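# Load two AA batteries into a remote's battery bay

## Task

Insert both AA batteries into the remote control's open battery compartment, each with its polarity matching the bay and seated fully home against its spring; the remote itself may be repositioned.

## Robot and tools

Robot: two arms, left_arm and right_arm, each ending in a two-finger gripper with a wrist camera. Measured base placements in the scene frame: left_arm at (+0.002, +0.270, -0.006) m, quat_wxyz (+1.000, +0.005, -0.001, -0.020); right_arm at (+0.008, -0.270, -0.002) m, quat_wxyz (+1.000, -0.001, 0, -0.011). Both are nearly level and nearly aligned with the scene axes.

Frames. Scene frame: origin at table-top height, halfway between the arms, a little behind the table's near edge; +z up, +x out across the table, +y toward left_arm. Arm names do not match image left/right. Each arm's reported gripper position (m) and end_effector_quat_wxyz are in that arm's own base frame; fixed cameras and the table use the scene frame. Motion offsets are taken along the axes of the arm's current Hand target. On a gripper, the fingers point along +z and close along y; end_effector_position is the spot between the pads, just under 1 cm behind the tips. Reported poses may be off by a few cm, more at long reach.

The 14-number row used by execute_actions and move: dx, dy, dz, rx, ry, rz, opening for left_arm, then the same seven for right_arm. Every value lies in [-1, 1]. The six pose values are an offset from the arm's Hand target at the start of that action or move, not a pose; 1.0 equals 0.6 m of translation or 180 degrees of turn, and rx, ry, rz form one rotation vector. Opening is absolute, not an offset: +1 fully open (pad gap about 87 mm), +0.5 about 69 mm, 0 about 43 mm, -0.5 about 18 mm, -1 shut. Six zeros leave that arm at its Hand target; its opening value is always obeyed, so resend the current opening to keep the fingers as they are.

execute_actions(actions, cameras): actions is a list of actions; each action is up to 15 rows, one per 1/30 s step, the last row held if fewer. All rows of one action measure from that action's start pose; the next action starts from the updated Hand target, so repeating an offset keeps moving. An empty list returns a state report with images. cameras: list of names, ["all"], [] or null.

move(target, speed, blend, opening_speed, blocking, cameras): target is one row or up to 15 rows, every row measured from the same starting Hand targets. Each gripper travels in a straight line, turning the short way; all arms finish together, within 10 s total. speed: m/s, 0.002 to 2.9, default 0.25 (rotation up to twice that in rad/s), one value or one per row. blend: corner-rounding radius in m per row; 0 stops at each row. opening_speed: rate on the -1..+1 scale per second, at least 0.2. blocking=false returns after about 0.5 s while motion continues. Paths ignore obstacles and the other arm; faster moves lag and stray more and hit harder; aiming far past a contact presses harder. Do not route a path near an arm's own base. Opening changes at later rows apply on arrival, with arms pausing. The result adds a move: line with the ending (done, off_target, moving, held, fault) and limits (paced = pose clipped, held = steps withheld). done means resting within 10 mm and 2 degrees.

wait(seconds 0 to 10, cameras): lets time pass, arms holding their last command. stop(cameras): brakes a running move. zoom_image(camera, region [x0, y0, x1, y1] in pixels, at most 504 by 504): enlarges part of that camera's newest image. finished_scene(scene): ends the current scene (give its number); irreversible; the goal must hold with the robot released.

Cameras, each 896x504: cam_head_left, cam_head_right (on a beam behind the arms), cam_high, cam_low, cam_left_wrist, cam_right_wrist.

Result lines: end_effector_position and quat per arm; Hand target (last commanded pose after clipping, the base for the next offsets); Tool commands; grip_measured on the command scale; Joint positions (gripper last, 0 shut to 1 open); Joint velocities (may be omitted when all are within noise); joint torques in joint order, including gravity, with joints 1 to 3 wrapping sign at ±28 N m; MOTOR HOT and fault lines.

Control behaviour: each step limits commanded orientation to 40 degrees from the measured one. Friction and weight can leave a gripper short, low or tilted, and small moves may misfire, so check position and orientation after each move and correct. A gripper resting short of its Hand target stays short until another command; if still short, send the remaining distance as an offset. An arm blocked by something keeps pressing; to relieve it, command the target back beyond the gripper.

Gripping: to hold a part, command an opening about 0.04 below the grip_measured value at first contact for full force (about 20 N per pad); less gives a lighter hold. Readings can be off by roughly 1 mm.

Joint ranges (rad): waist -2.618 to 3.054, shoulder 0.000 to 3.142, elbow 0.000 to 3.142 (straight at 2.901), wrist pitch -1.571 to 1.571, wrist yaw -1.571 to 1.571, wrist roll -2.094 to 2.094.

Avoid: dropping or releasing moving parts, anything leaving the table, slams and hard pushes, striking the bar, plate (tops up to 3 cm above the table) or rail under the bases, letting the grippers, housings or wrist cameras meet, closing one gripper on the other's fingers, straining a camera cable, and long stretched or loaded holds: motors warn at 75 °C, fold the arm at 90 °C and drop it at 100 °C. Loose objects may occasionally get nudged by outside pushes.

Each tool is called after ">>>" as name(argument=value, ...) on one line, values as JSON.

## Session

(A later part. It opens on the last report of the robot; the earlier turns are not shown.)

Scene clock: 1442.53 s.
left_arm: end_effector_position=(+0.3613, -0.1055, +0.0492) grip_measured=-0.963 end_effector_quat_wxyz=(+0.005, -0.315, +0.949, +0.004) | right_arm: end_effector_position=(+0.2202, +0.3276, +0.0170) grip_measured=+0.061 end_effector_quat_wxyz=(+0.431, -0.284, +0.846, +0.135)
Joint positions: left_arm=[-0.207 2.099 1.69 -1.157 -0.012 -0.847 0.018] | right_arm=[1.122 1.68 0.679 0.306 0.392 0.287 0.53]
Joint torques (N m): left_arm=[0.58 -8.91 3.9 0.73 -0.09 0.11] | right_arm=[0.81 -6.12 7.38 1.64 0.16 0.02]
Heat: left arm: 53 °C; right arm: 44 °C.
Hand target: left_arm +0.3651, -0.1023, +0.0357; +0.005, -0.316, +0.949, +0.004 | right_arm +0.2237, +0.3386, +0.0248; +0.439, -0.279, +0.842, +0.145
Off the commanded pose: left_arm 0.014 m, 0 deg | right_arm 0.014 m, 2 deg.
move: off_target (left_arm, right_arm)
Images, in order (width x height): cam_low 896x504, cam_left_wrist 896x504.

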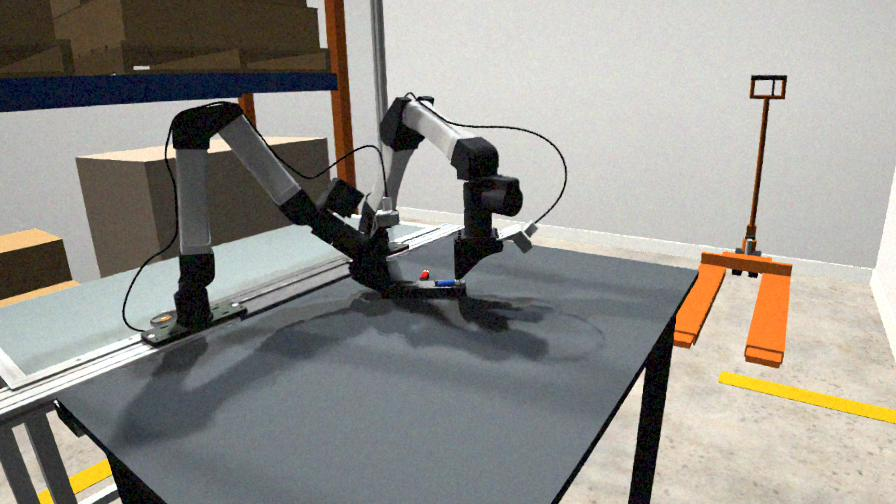

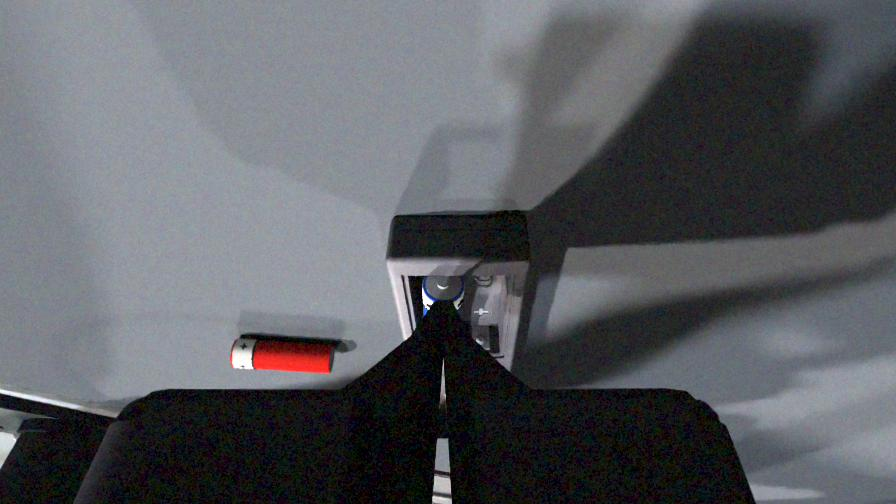

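>>> move(target=[[0.004,0,0.022,0,0,0,-1,0,0,0,0,0,0,0.01]], speed=0.05)

>>> move(target=[[-0.004,0,-0.075,0,0,0,-1,0,0,0,0,0,0,0.01]], speed=0.08, cameras=["cam_left_wrist","cam_low"])

>>> zoom_image(camera="cam_low", region=[410, 230, 490, 310])

>>> zoom_image(camera="cam_left_wrist", region=[320, 120, 560, 320])

Scene clock: 1454.43 s.
left_arm: end_effector_position=(+0.3602, -0.1080, +0.0473) grip_measured=-0.963 end_effector_quat_wxyz=(+0.005, -0.315, +0.949, -0.007) | right_arm: end_effector_position=(+0.2202, +0.3275, +0.0170) grip_measured=+0.061 end_effector_quat_wxyz=(+0.431, -0.285, +0.846, +0.135)
Joint positions: left_arm=[-0.205 2.088 1.664 -1.132 0.007 -0.846 0.018] | right_arm=[1.122 1.68 0.679 0.305 0.392 0.287 0.53]
Joint torques (N m): left_arm=[0.08 -7.6 2.15 0.95 -0.25 0.03] | right_arm=[0.81 -6.02 7.61 1.63 0.13 0.05]
Heat: left arm: 53 °C; right arm: 44 °C.
Hand target: left_arm +0.3632, -0.1037, +0.0225; +0.005, -0.316, +0.949, +0.004 | right_arm +0.2237, +0.3385, +0.0247; +0.439, -0.279, +0.842, +0.145
Off the commanded pose: left_arm 0.025 m, 1 deg | right_arm 0.014 m, 2 deg.
move: off_target (left_arm, right_arm)

Scene clock: 1455.67 s.
left_arm: end_effector_position=(+0.3606, -0.1076, +0.0647) grip_measured=-0.963 end_effector_quat_wxyz=(+0.000, -0.315, +0.949, -0.002) | right_arm: end_effector_position=(+0.2202, +0.3276, +0.0170) grip_measured=+0.061 end_effector_quat_wxyz=(+0.431, -0.284, +0.846, +0.135)
Joint positions: left_arm=[-0.205 2.092 1.739 -1.216 0.004 -0.846 0.018] | right_arm=[1.122 1.68 0.679 0.306 0.392 0.287 0.53]
Joint torques (N m): left_arm=[0.34 -10.09 8.27 0.19 -0.22 0.06] | right_arm=[0.76 -6.02 7.45 1.71 0.19 0.06]
Heat: left arm: 53 °C; right arm: 44 °C.
Hand target: left_arm +0.3649, -0.1028, +0.0677; +0.005, -0.316, +0.949, +0.004 | right_arm +0.2237, +0.3386, +0.0248; +0.439, -0.279, +0.842, +0.145
Off the commanded pose: left_arm 0.007 m, 1 deg | right_arm 0.014 m, 2 deg.
move: off_target (right_arm)
Images, in order (width x height): cam_low 896x504, cam_left_wrist 896x504.

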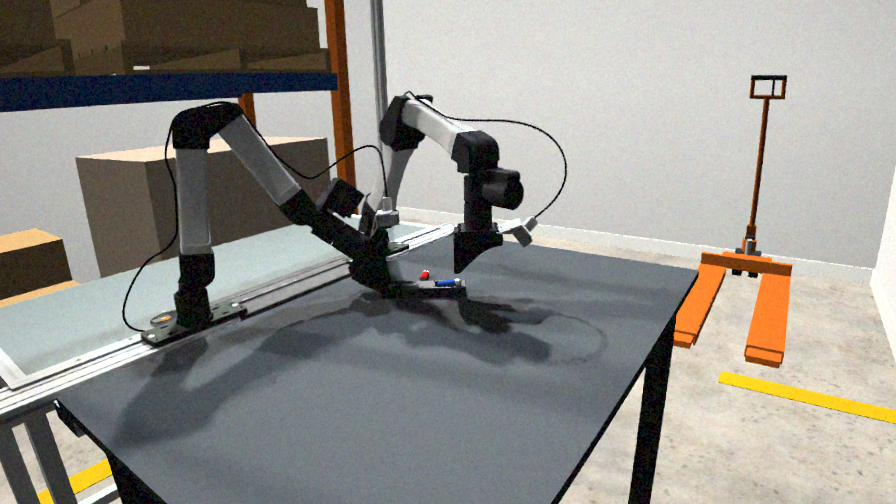

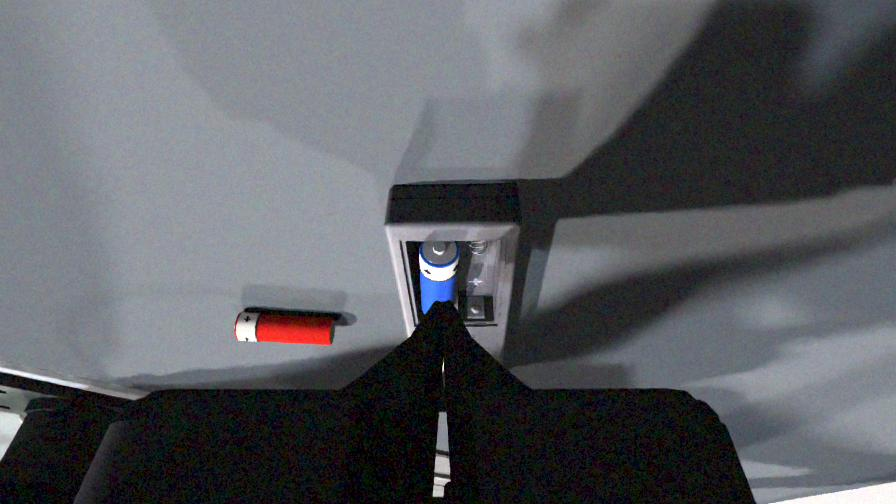

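Scaled by 6.300 from the camera's 896x504 image, which has a finer 1280x720 frame.

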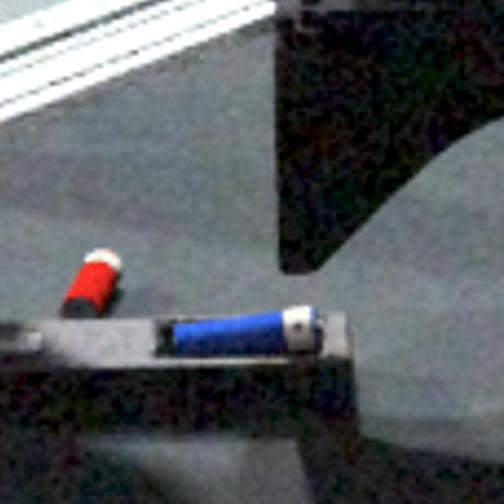

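Scaled by 2.100 from the camera's 896x504 image, which has a finer 1280x720 frame.

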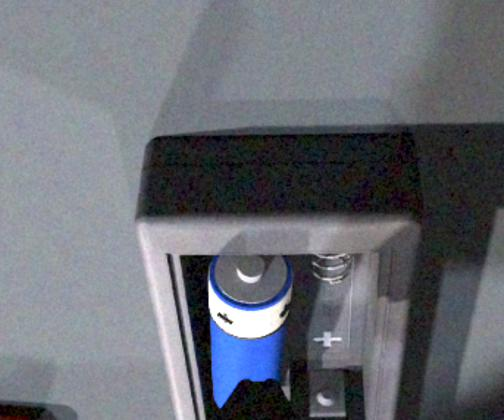

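>>> move(target=[[0.005,0.004,0.0,0,-0.02,0,-0.46,0,0,0,0,0,0,0.01],[0.005,0.004,0.048,0,-0.02,0,-0.46,0,0,0,0,0,0,0.01]], speed=0.06, cameras=["cam_left_wrist","cam_low"])

>>> zoom_image(camera="cam_low", region=[410, 230, 490, 310])

>>> zoom_image(camera="cam_left_wrist", region=[320, 170, 560, 370])

Scene clock: 1486.90 s.
left_arm: end_effector_position=(+0.3585, -0.1050, +0.0408) grip_measured=-0.460 end_effector_quat_wxyz=(+0.020, -0.313, +0.949, +0.012) | right_arm: end_effector_position=(+0.2200, +0.3278, +0.0170) grip_measured=+0.061 end_effector_quat_wxyz=(+0.431, -0.285, +0.846, +0.135)
Joint positions: left_arm=[-0.22 2.076 1.627 -1.099 -0.041 -0.857 0.27] | right_arm=[1.122 1.68 0.679 0.306 0.391 0.287 0.53]
Joint torques (N m): left_arm=[-0.24 -11.74 3.59 0.68 -0.27 -0.03] | right_arm=[0.91 -6.13 7.47 1.63 0.2 0.03]
Heat: left arm: 57 °C; right arm: 44 °C.
Hand target: left_arm +0.3613, -0.1023, +0.0388; +0.034, -0.316, +0.948, +0.014 | right_arm +0.2237, +0.3385, +0.0247; +0.439, -0.279, +0.842, +0.145
Off the commanded pose: left_arm 0.004 m, 2 deg | right_arm 0.014 m, 2 deg.
move: off_target (right_arm)
Images, in order (width x height): cam_low 896x504, cam_left_wrist 896x504.

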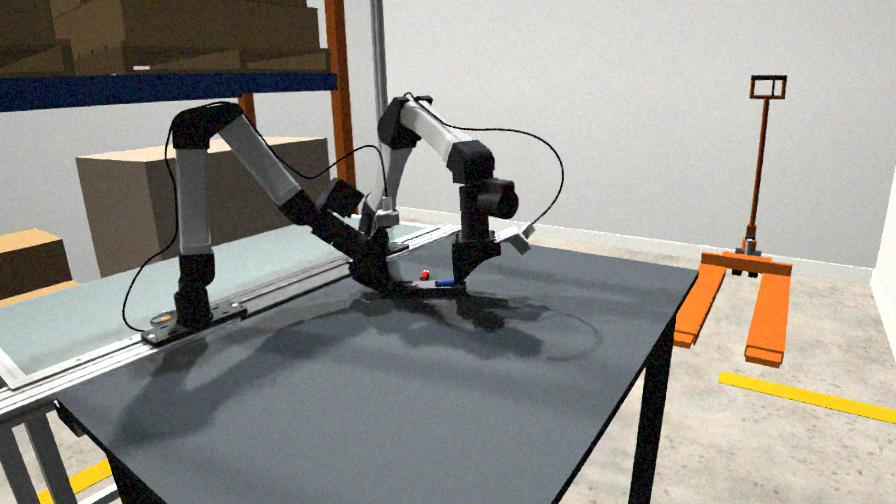

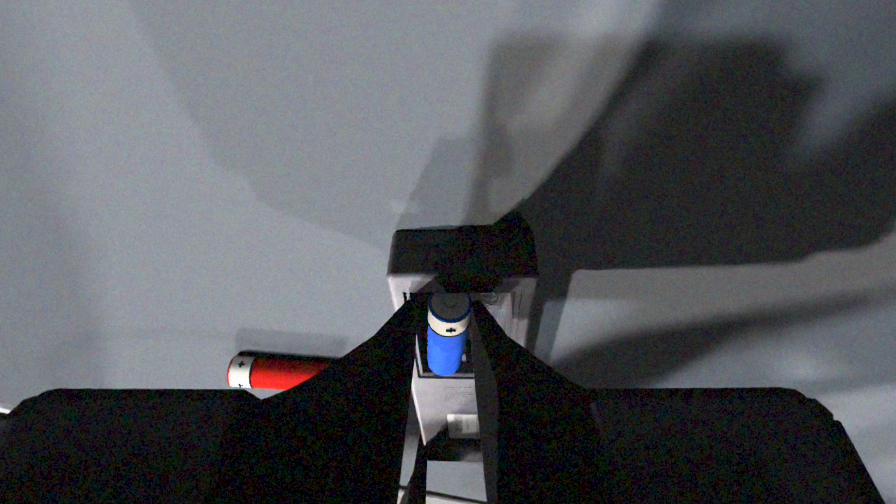

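Scaled by 6.300 from the camera's 896x504 image, which has a finer 1280x720 frame.

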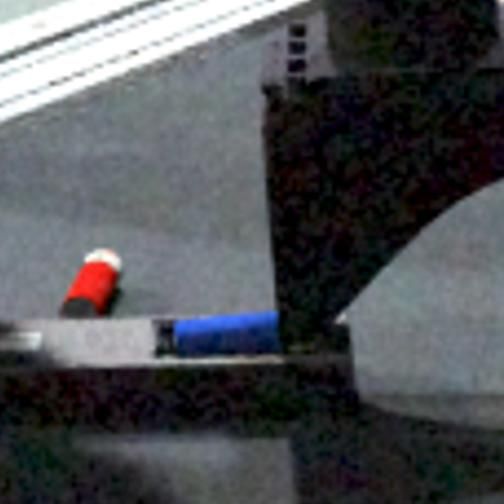

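Scaled by 2.100 from the camera's 896x504 image, which has a finer 1280x720 frame.

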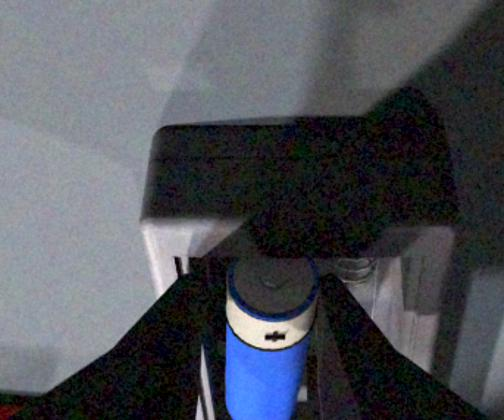

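>>> move(target=[[0,0,0,0,0,0,-0.68,0,0,0,0,0,0,0.01],[0.055,0,-0.003,0,0,0,-0.68,0,0,0,0,0,0,0.01],[0.055,0,0.015,0,0.02,0,-0.68,0,0,0,0,0,0,0.01]], speed=0.05, cameras=["cam_left_wrist","cam_low"])

>>> zoom_image(camera="cam_low", region=[410, 230, 490, 310])

>>> zoom_image(camera="cam_left_wrist", region=[320, 170, 560, 370])

Scene clock: 1502.83 s.
left_arm: end_effector_position=(+0.3545, -0.1097, +0.0388) grip_measured=-0.588 end_effector_quat_wxyz=(+0.059, -0.318, +0.946, +0.014) | right_arm: end_effector_position=(+0.2198, +0.3279, +0.0170) grip_measured=+0.061 end_effector_quat_wxyz=(+0.431, -0.285, +0.845, +0.135)
Joint positions: left_arm=[-0.254 2.004 1.518 -1.001 -0.087 -0.899 0.206] | right_arm=[1.123 1.68 0.679 0.306 0.391 0.287 0.53]
Joint torques (N m): left_arm=[-0.87 -7.42 5 0.11 0.56 -0.03] | right_arm=[0.75 -6.15 7.49 1.66 0.19 0.04]
Heat: left arm: 57 °C; right arm: 44 °C.
Hand target: left_arm +0.3354, -0.1215, +0.0274; +0.005, -0.316, +0.949, +0.004 | right_arm +0.2237, +0.3386, +0.0247; +0.439, -0.279, +0.842, +0.145
Off the commanded pose: left_arm 0.025 m, 6 deg | right_arm 0.014 m, 2 deg.
move: off_target (left_arm, right_arm)
Images, in order (width x height): cam_low 896x504, cam_left_wrist 896x504.

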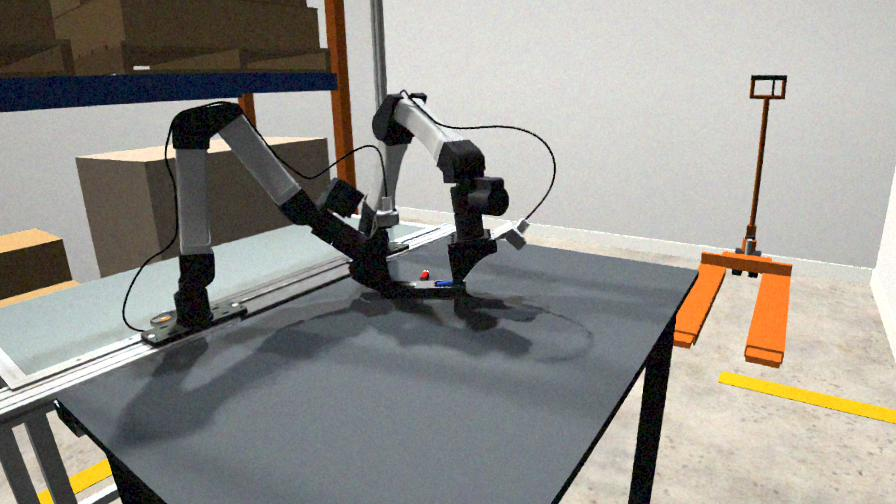

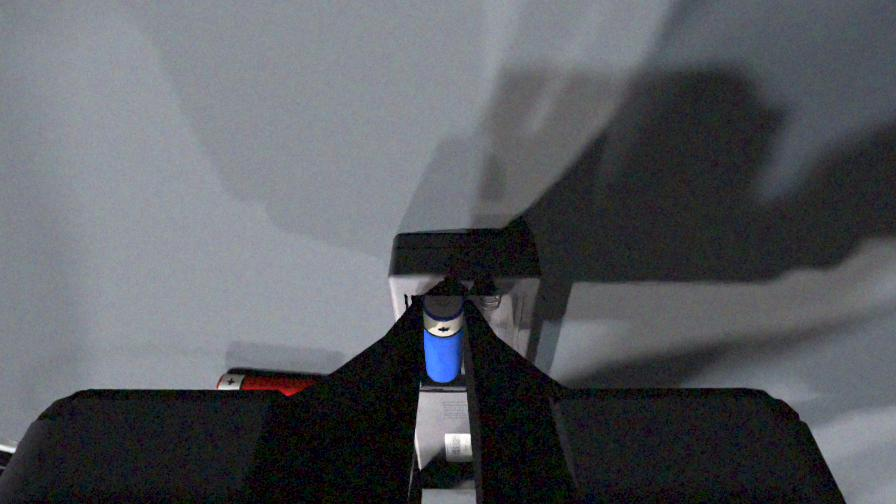

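Scaled by 6.300 from the camera's 896x504 image, which has a finer 1280x720 frame.

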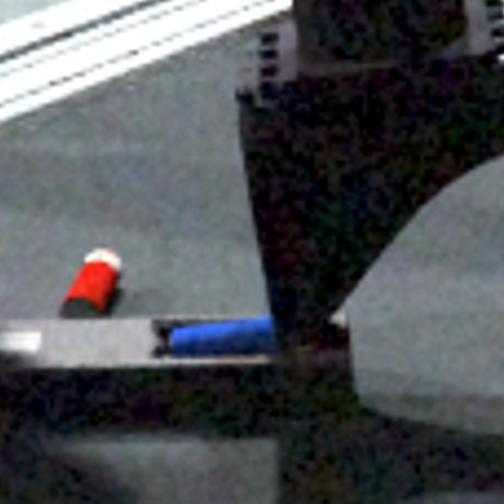

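Scaled by 2.100 from the camera's 896x504 image, which has a finer 1280x720 frame.

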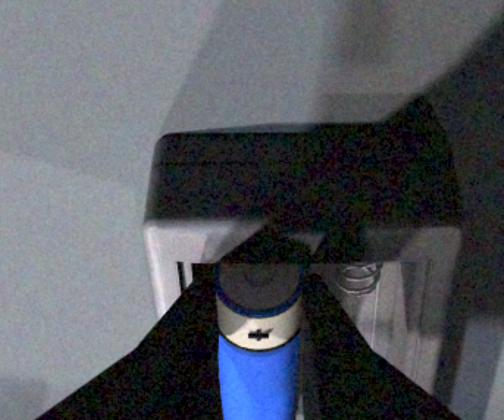

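>>> move(target=[[-0.035,0,-0.01,0,-0.02,0,-0.65,0,0,0,0,0,0,0.01],[-0.035,0,-0.01,0,-0.02,0,-0.47,0,0,0,0,0,0,0.01],[-0.04,0,-0.075,0,-0.02,0,-0.47,0,0,0,0,0,0,0.01]], speed=0.05, opening_speed=0.2, cameras=["cam_left_wrist","cam_low"])

>>> zoom_image(camera="cam_low", region=[410, 230, 490, 310])

>>> zoom_image(camera="cam_left_wrist", region=[320, 120, 560, 320])

Scene clock: 1516.03 s.
left_arm: end_effector_position=(+0.3500, -0.1083, +0.0653) grip_measured=-0.470 end_effector_quat_wxyz=(+0.032, -0.315, +0.948, +0.021) | right_arm: end_effector_position=(+0.2198, +0.3279, +0.0170) grip_measured=+0.061 end_effector_quat_wxyz=(+0.431, -0.285, +0.845, +0.135)
Joint positions: left_arm=[-0.246 2.019 1.644 -1.164 -0.07 -0.886 0.265] | right_arm=[1.123 1.68 0.679 0.306 0.391 0.287 0.53]
Joint torques (N m): left_arm=[0.5 -10.33 8.4 0.22 -0.04 0.08] | right_arm=[0.73 -6.02 7.58 1.63 0.16 0.03]
Heat: left arm: 56 °C; right arm: 44 °C.
Hand target: left_arm +0.3544, -0.1076, +0.0726; +0.034, -0.316, +0.948, +0.014 | right_arm +0.2237, +0.3386, +0.0247; +0.439, -0.279, +0.842, +0.145
Off the commanded pose: left_arm 0.009 m, 1 deg | right_arm 0.014 m, 2 deg.
move: off_target (right_arm)
Images, in order (width x height): cam_low 896x504, cam_left_wrist 896x504.

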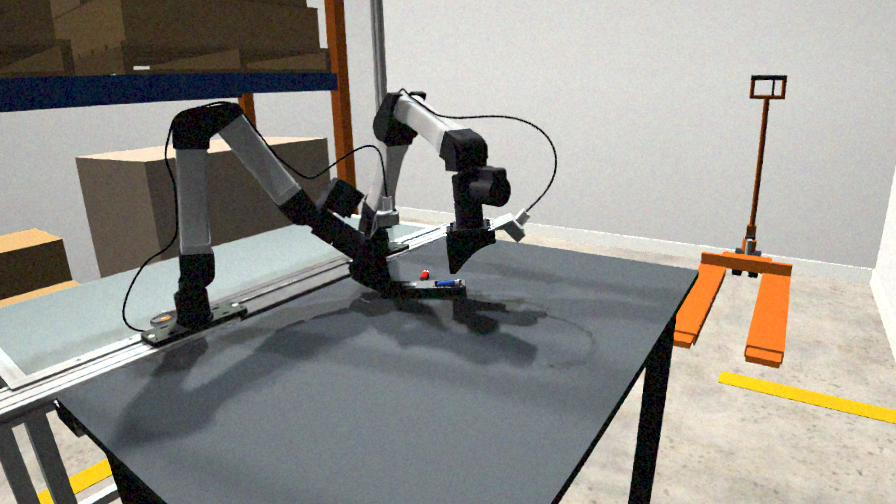

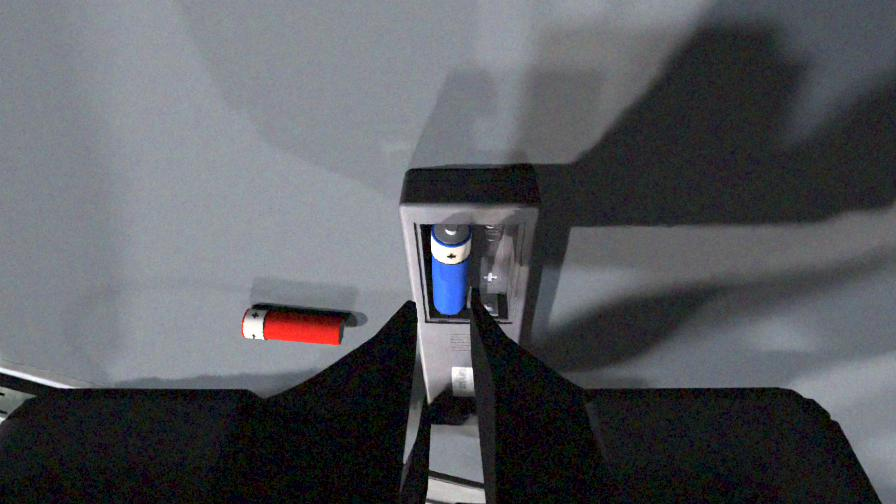

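Scaled by 6.300 from the camera's 896x504 image, which has a finer 1280x720 frame.

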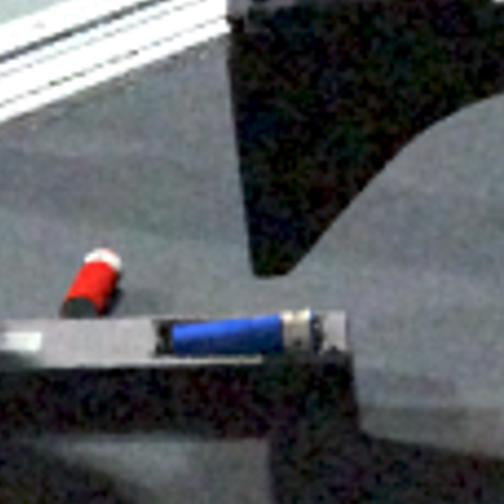

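Scaled by 2.100 from the camera's 896x504 image, which has a finer 1280x720 frame.

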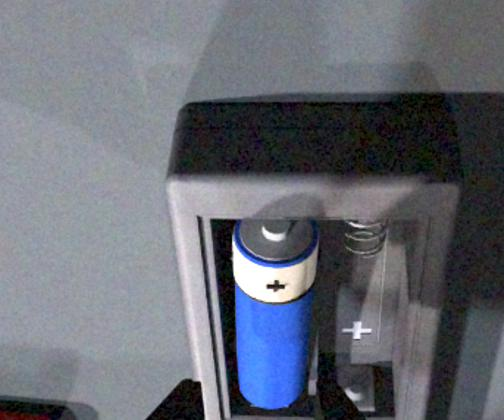

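>>> move(target=[[-0.012,-0.005,0,0,0.02,0,-1,0,0,0,0,0,0,0.01],[-0.012,-0.005,0.066,0,0.02,0,-1,0,0,0,0,0,0,0.01]], speed=0.06, cameras=["cam_left_wrist","cam_low"])

>>> zoom_image(camera="cam_low", region=[410, 230, 490, 310])

>>> zoom_image(camera="cam_left_wrist", region=[320, 170, 560, 370])

Scene clock: 1529.47 s.
left_arm: end_effector_position=(+0.3590, -0.1055, +0.0467) grip_measured=-0.963 end_effector_quat_wxyz=(+0.001, -0.315, +0.949, +0.008) | right_arm: end_effector_position=(+0.2198, +0.3279, +0.0170) grip_measured=+0.061 end_effector_quat_wxyz=(+0.431, -0.285, +0.845, +0.135)
Joint positions: left_arm=[-0.209 2.102 1.683 -1.158 -0.015 -0.849 0.018] | right_arm=[1.123 1.68 0.679 0.306 0.391 0.287 0.53]
Joint torques (N m): left_arm=[0.34 -9.21 3.64 0.79 -0.07 0.04] | right_arm=[0.84 -6.05 7.56 1.68 0.19 0.06]
Heat: left arm: 57 °C; right arm: 44 °C.
Hand target: left_arm +0.3641, -0.1038, +0.0336; +0.005, -0.316, +0.949, +0.004 | right_arm +0.2237, +0.3385, +0.0247; +0.439, -0.279, +0.842, +0.145
Off the commanded pose: left_arm 0.014 m, 1 deg | right_arm 0.014 m, 2 deg.
move: off_target (left_arm, right_arm)
Images, in order (width x height): cam_low 896x504, cam_left_wrist 896x504.

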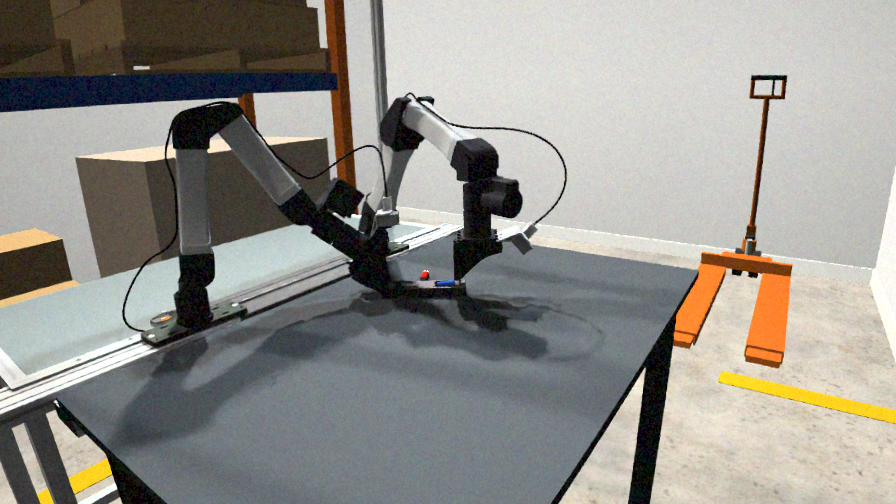

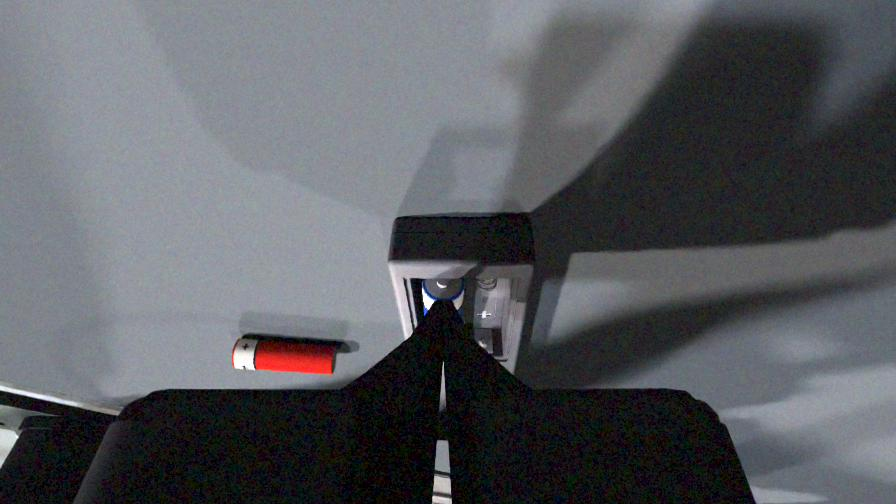

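Scaled by 6.300 from the camera's 896x504 image, which has a finer 1280x720 frame.

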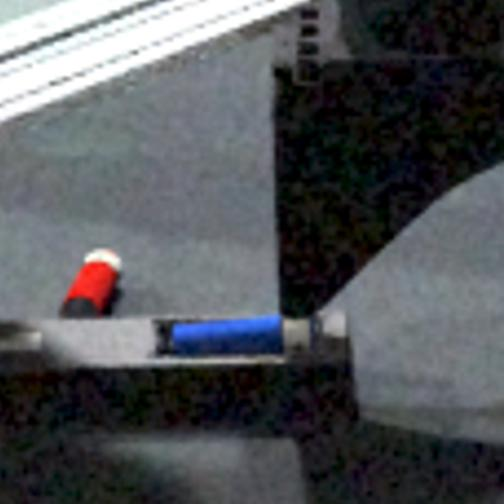

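Scaled by 2.100 from the camera's 896x504 image, which has a finer 1280x720 frame.

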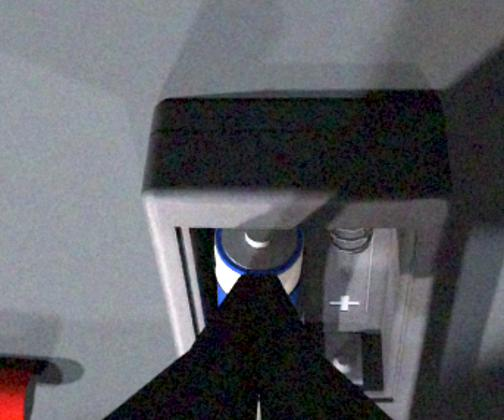

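Nearly level. Press a bit more, then release.

>>> move(target=[[0.004,0,0.025,0,0,0,-1,0,0,0,0,0,0,0.01]], speed=0.05, cameras=["cam_low"])

>>> zoom_image(camera="cam_low", region=[410, 250, 490, 310])

>>> move(target=[[0.05,0,-0.12,0,0,0,-0.5,0,0,0,0,0,0,0.01]], speed=0.1, cameras=["cam_left_wrist","cam_low"])

>>> zoom_image(camera="cam_low", region=[410, 250, 490, 310])

>>> zoom_image(camera="cam_left_wrist", region=[340, 80, 580, 280])

Scene clock: 1544.93 s.
left_arm: end_effector_position=(+0.3580, -0.1075, +0.0450) grip_measured=-0.963 end_effector_quat_wxyz=(+0.005, -0.315, +0.949, -0.003) | right_arm: end_effector_position=(+0.2198, +0.3279, +0.0170) grip_measured=+0.061 end_effector_quat_wxyz=(+0.431, -0.285, +0.845, +0.135)
Joint positions: left_arm=[-0.208 2.085 1.651 -1.126 0 -0.848 0.018] | right_arm=[1.123 1.68 0.679 0.306 0.391 0.287 0.53]
Joint torques (N m): left_arm=[-0.02 -7.2 2.02 1.04 -0.2 0.01] | right_arm=[0.68 -6.08 7.58 1.63 0.19 0.07]
Heat: left arm: 58 °C; right arm: 44 °C.
Hand target: left_arm +0.3624, -0.1051, +0.0186; +0.005, -0.316, +0.949, +0.004 | right_arm +0.2237, +0.3385, +0.0247; +0.439, -0.279, +0.842, +0.145
Off the commanded pose: left_arm 0.027 m, 1 deg | right_arm 0.014 m, 2 deg.
move: off_target (left_arm, right_arm)
Images, in order (width x height): cam_low 896x504.

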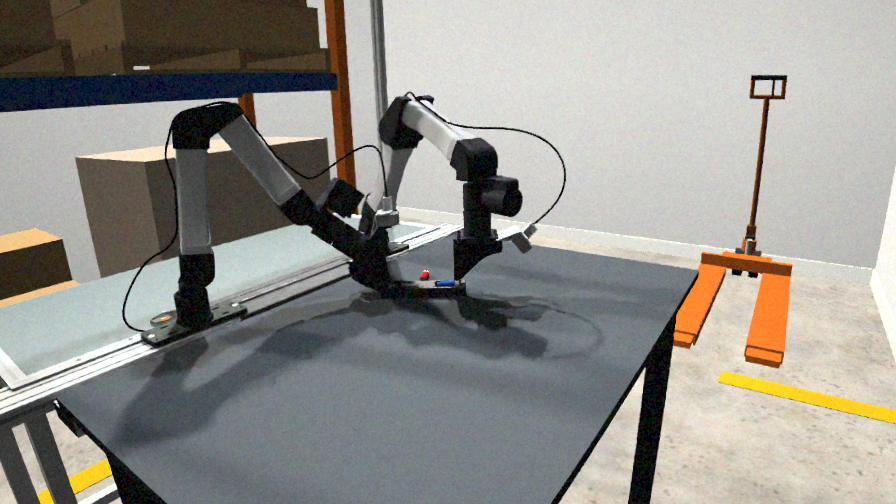

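Scaled by 6.300 from the camera's 896x504 image, which has a finer 1280x720 frame.

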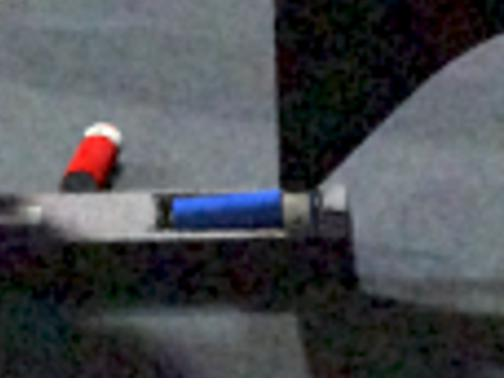

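Scene clock: 1546.43 s.
left_arm: end_effector_position=(+0.3338, -0.1219, +0.0722) grip_measured=-0.500 end_effector_quat_wxyz=(-0.015, -0.314, +0.949, +0.014) | right_arm: end_effector_position=(+0.2199, +0.3278, +0.0171) grip_measured=+0.061 end_effector_quat_wxyz=(+0.431, -0.285, +0.845, +0.135)
Joint positions: left_arm=[-0.262 2.04 1.687 -1.259 -0.007 -0.901 0.25] | right_arm=[1.123 1.68 0.679 0.306 0.392 0.287 0.53]
Joint torques (N m): left_arm=[-0.64 -13.41 8.1 0.13 -0.13 -0.07] | right_arm=[0.77 -6.12 7.68 1.62 0.18 0.03]
Heat: left arm: 58 °C; right arm: 44 °C.
Hand target: left_arm +0.3379, -0.1239, +0.0902; +0.005, -0.316, +0.949, +0.004 | right_arm +0.2237, +0.3385, +0.0247; +0.439, -0.279, +0.842, +0.145
Off the commanded pose: left_arm 0.019 m, 3 deg | right_arm 0.014 m, 2 deg.
move: off_target (left_arm, right_arm)
Images, in order (width x height): cam_low 896x504, cam_left_wrist 896x504.

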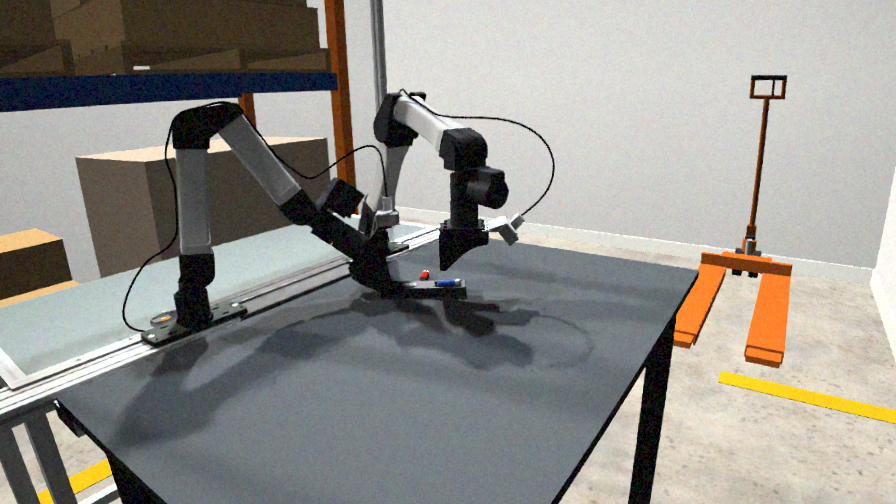

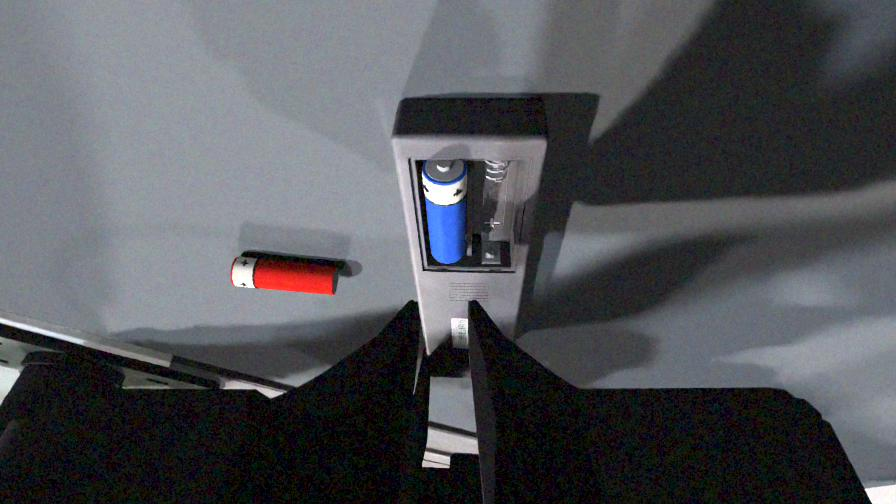

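Scaled by 6.300 from the camera's 896x504 image, which has a finer 1280x720 frame.

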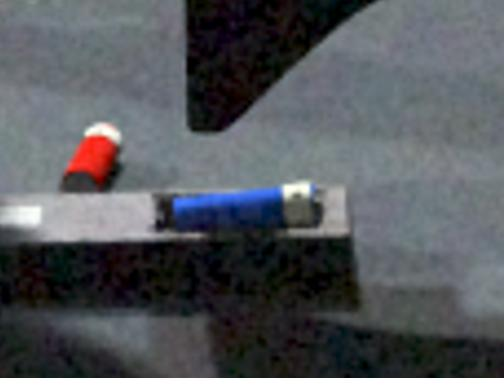

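Scaled by 2.100 from the camera's 896x504 image, which has a finer 1280x720 frame.

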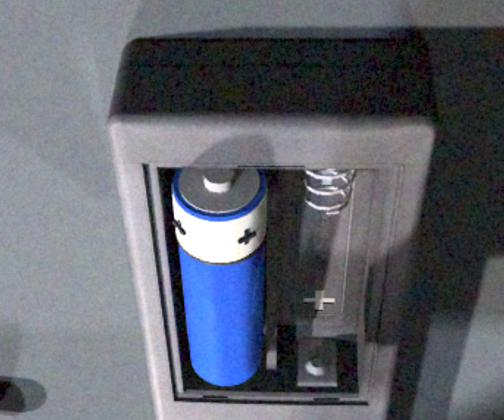

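>>> move(target=[[-0.045,0.0,-0.01,0,0,0,-0.46,0,0,0,0,0,0,0.01],[-0.045,0.0,0.09,0,0,0,-0.46,0,0,0,0,0,0,0.01]], speed=0.08, cameras=["cam_left_wrist","cam_low"])

>>> zoom_image(camera="cam_low", region=[410, 250, 490, 310])

>>> zoom_image(camera="cam_left_wrist", region=[340, 200, 580, 400])

Scene clock: 1580.57 s.
left_arm: end_effector_position=(+0.3556, -0.1099, +0.0424) grip_measured=-0.460 end_effector_quat_wxyz=(-0.001, -0.316, +0.949, +0.005) | right_arm: end_effector_position=(+0.2199, +0.3278, +0.0171) grip_measured=+0.061 end_effector_quat_wxyz=(+0.431, -0.285, +0.845, +0.135)
Joint positions: left_arm=[-0.218 2.096 1.657 -1.138 -0.007 -0.861 0.27] | right_arm=[1.123 1.68 0.679 0.306 0.392 0.287 0.53]
Joint torques (N m): left_arm=[0.34 -10.06 4.92 0.58 -0.14 0.05] | right_arm=[0.79 -6.09 7.6 1.66 0.15 0.04]
Heat: left arm: 66 °C; right arm: 45 °C.
Hand target: left_arm +0.3598, -0.1070, +0.0365; +0.005, -0.316, +0.949, +0.004 | right_arm +0.2237, +0.3385, +0.0247; +0.439, -0.279, +0.842, +0.145
Off the commanded pose: left_arm 0.008 m, 1 deg | right_arm 0.014 m, 2 deg.
move: off_target (right_arm)
Images, in order (width x height): cam_low 896x504, cam_left_wrist 896x504.

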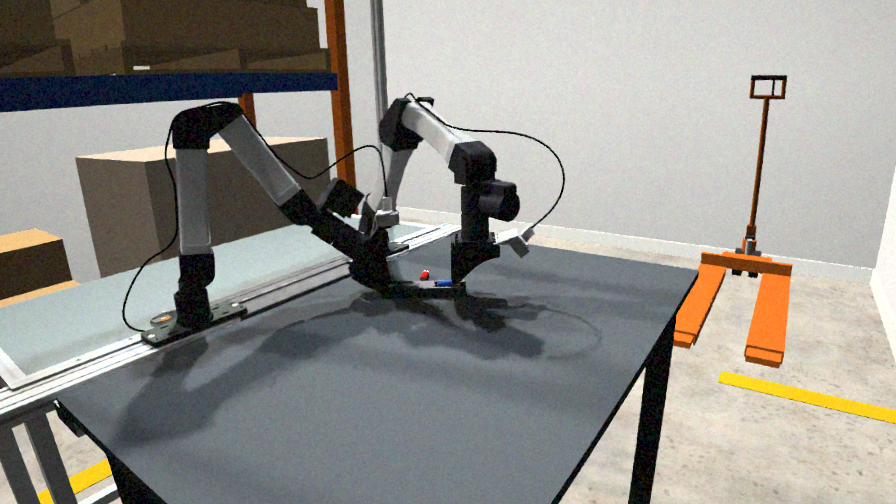

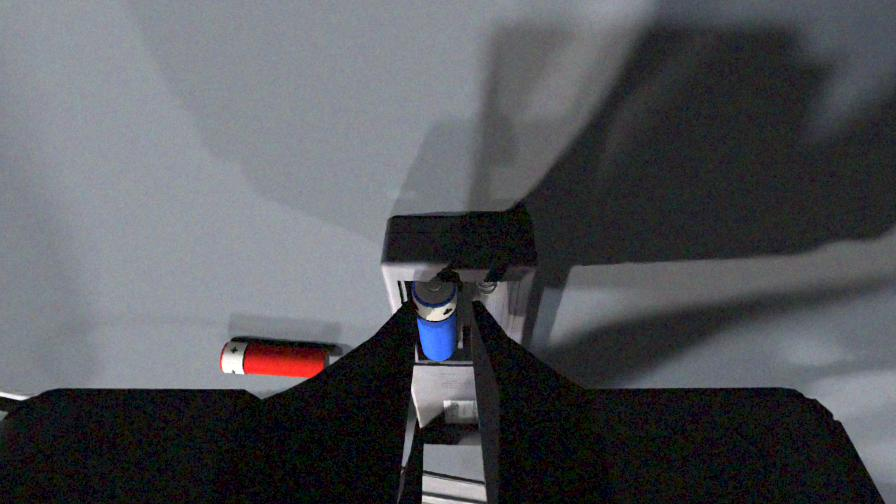

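Scaled by 6.300 from the camera's 896x504 image, which has a finer 1280x720 frame.

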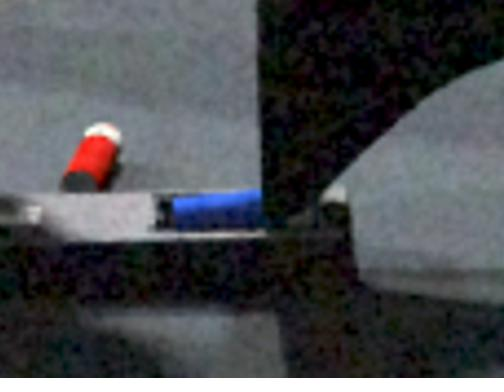

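Scaled by 2.100 from the camera's 896x504 image, which has a finer 1280x720 frame.

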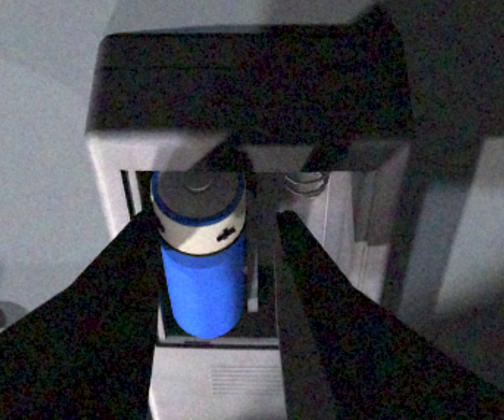

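>>> move(target=[[0,-0.003,0.0,0,0,0,-0.52,0,0,0,0,0,0,0.01],[0,-0.003,0.012,0,0,0,-0.52,0,0,0,0,0,0,0.01]], speed=0.05)

>>> move(target=[[0,0,0,0,0,0,-0.68,0,0,0,0,0,0,0.01],[0.055,0,0.00,0,0,0,-0.68,0,0,0,0,0,0,0.01],[0.055,0,0.03,0,0.02,0,-0.68,0,0,0,0,0,0,0.01]], speed=0.05, cameras=["cam_left_wrist","cam_low"])

>>> zoom_image(camera="cam_low", region=[410, 250, 490, 310])

>>> zoom_image(camera="cam_left_wrist", region=[340, 200, 580, 400])

Scene clock: 1596.03 s.
left_arm: end_effector_position=(+0.3561, -0.1100, +0.0412) grip_measured=-0.520 end_effector_quat_wxyz=(+0.000, -0.315, +0.949, +0.004) | right_arm: end_effector_position=(+0.2201, +0.3277, +0.0171) grip_measured=+0.061 end_effector_quat_wxyz=(+0.431, -0.285, +0.845, +0.135)
Joint positions: left_arm=[-0.218 2.096 1.652 -1.13 -0.007 -0.86 0.24] | right_arm=[1.123 1.68 0.679 0.306 0.393 0.287 0.53]
Joint torques (N m): left_arm=[0.1 -9.06 4.27 0.73 -0.14 0.04] | right_arm=[0.75 -6.09 7.53 1.67 0.12 0.09]
Heat: left arm: 65 °C; right arm: 45 °C.
Hand target: left_arm +0.3610, -0.1084, +0.0294; +0.005, -0.316, +0.949, +0.004 | right_arm +0.2237, +0.3385, +0.0247; +0.439, -0.279, +0.842, +0.145
Off the commanded pose: left_arm 0.013 m, 1 deg | right_arm 0.014 m, 2 deg.
move: off_target (left_arm, right_arm)

Scene clock: 1598.67 s.
left_arm: end_effector_position=(+0.3527, -0.1146, +0.0380) grip_measured=-0.601 end_effector_quat_wxyz=(+0.032, -0.317, +0.948, +0.002) | right_arm: end_effector_position=(+0.2203, +0.3275, +0.0171) grip_measured=+0.061 end_effector_quat_wxyz=(+0.432, -0.284, +0.846, +0.134)
Joint positions: left_arm=[-0.244 2.035 1.554 -1.038 -0.037 -0.888 0.2] | right_arm=[1.123 1.68 0.679 0.306 0.395 0.287 0.53]
Joint torques (N m): left_arm=[-1.17 -5.27 2.62 0.46 0.55 -0.11] | right_arm=[0.66 -6.11 7.56 1.64 0.15 0.07]
Heat: left arm: 64 °C; right arm: 45 °C.
Hand target: left_arm +0.3346, -0.1280, +0.0109; -0.025, -0.316, +0.948, -0.005 | right_arm +0.2237, +0.3386, +0.0247; +0.439, -0.279, +0.842, +0.145
Off the commanded pose: left_arm 0.035 m, 7 deg | right_arm 0.014 m, 2 deg.
move: off_target (left_arm, right_arm)
Images, in order (width x height): cam_low 896x504, cam_left_wrist 896x504.

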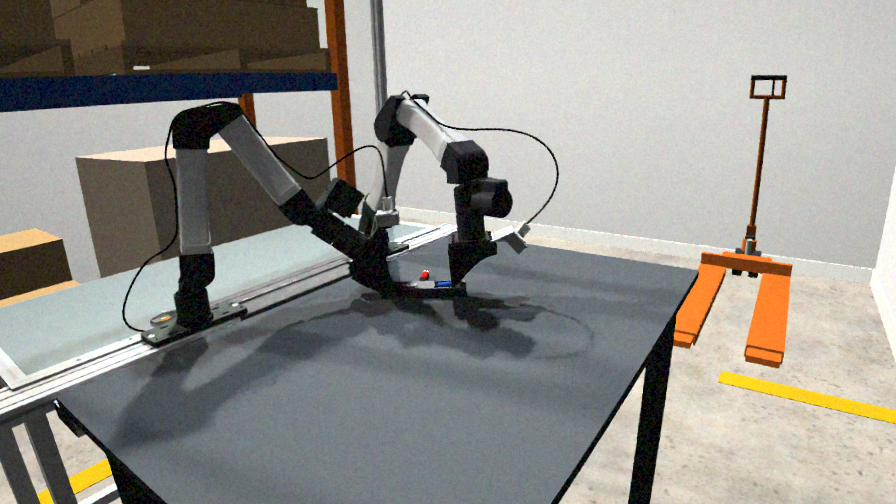

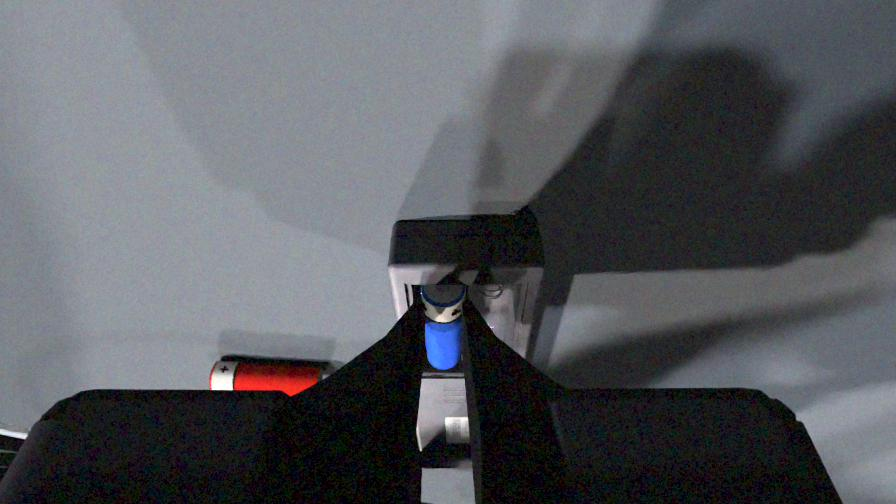

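Scaled by 6.300 from the camera's 896x504 image, which has a finer 1280x720 frame.

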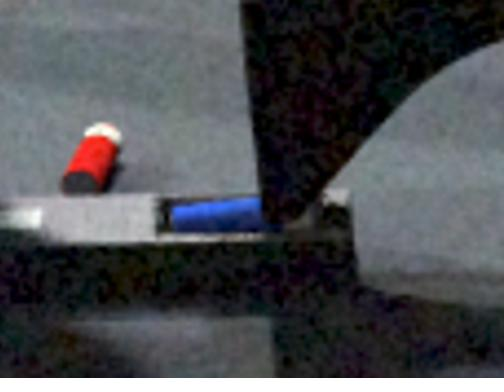

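Scaled by 2.100 from the camera's 896x504 image, which has a finer 1280x720 frame.

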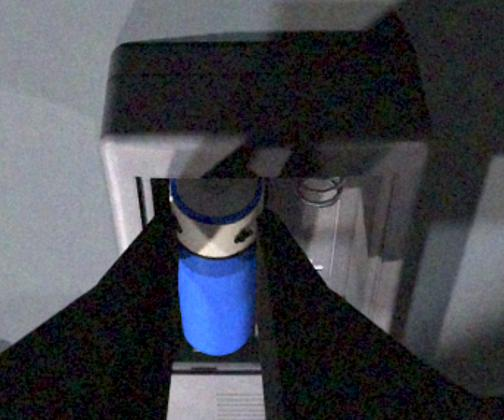

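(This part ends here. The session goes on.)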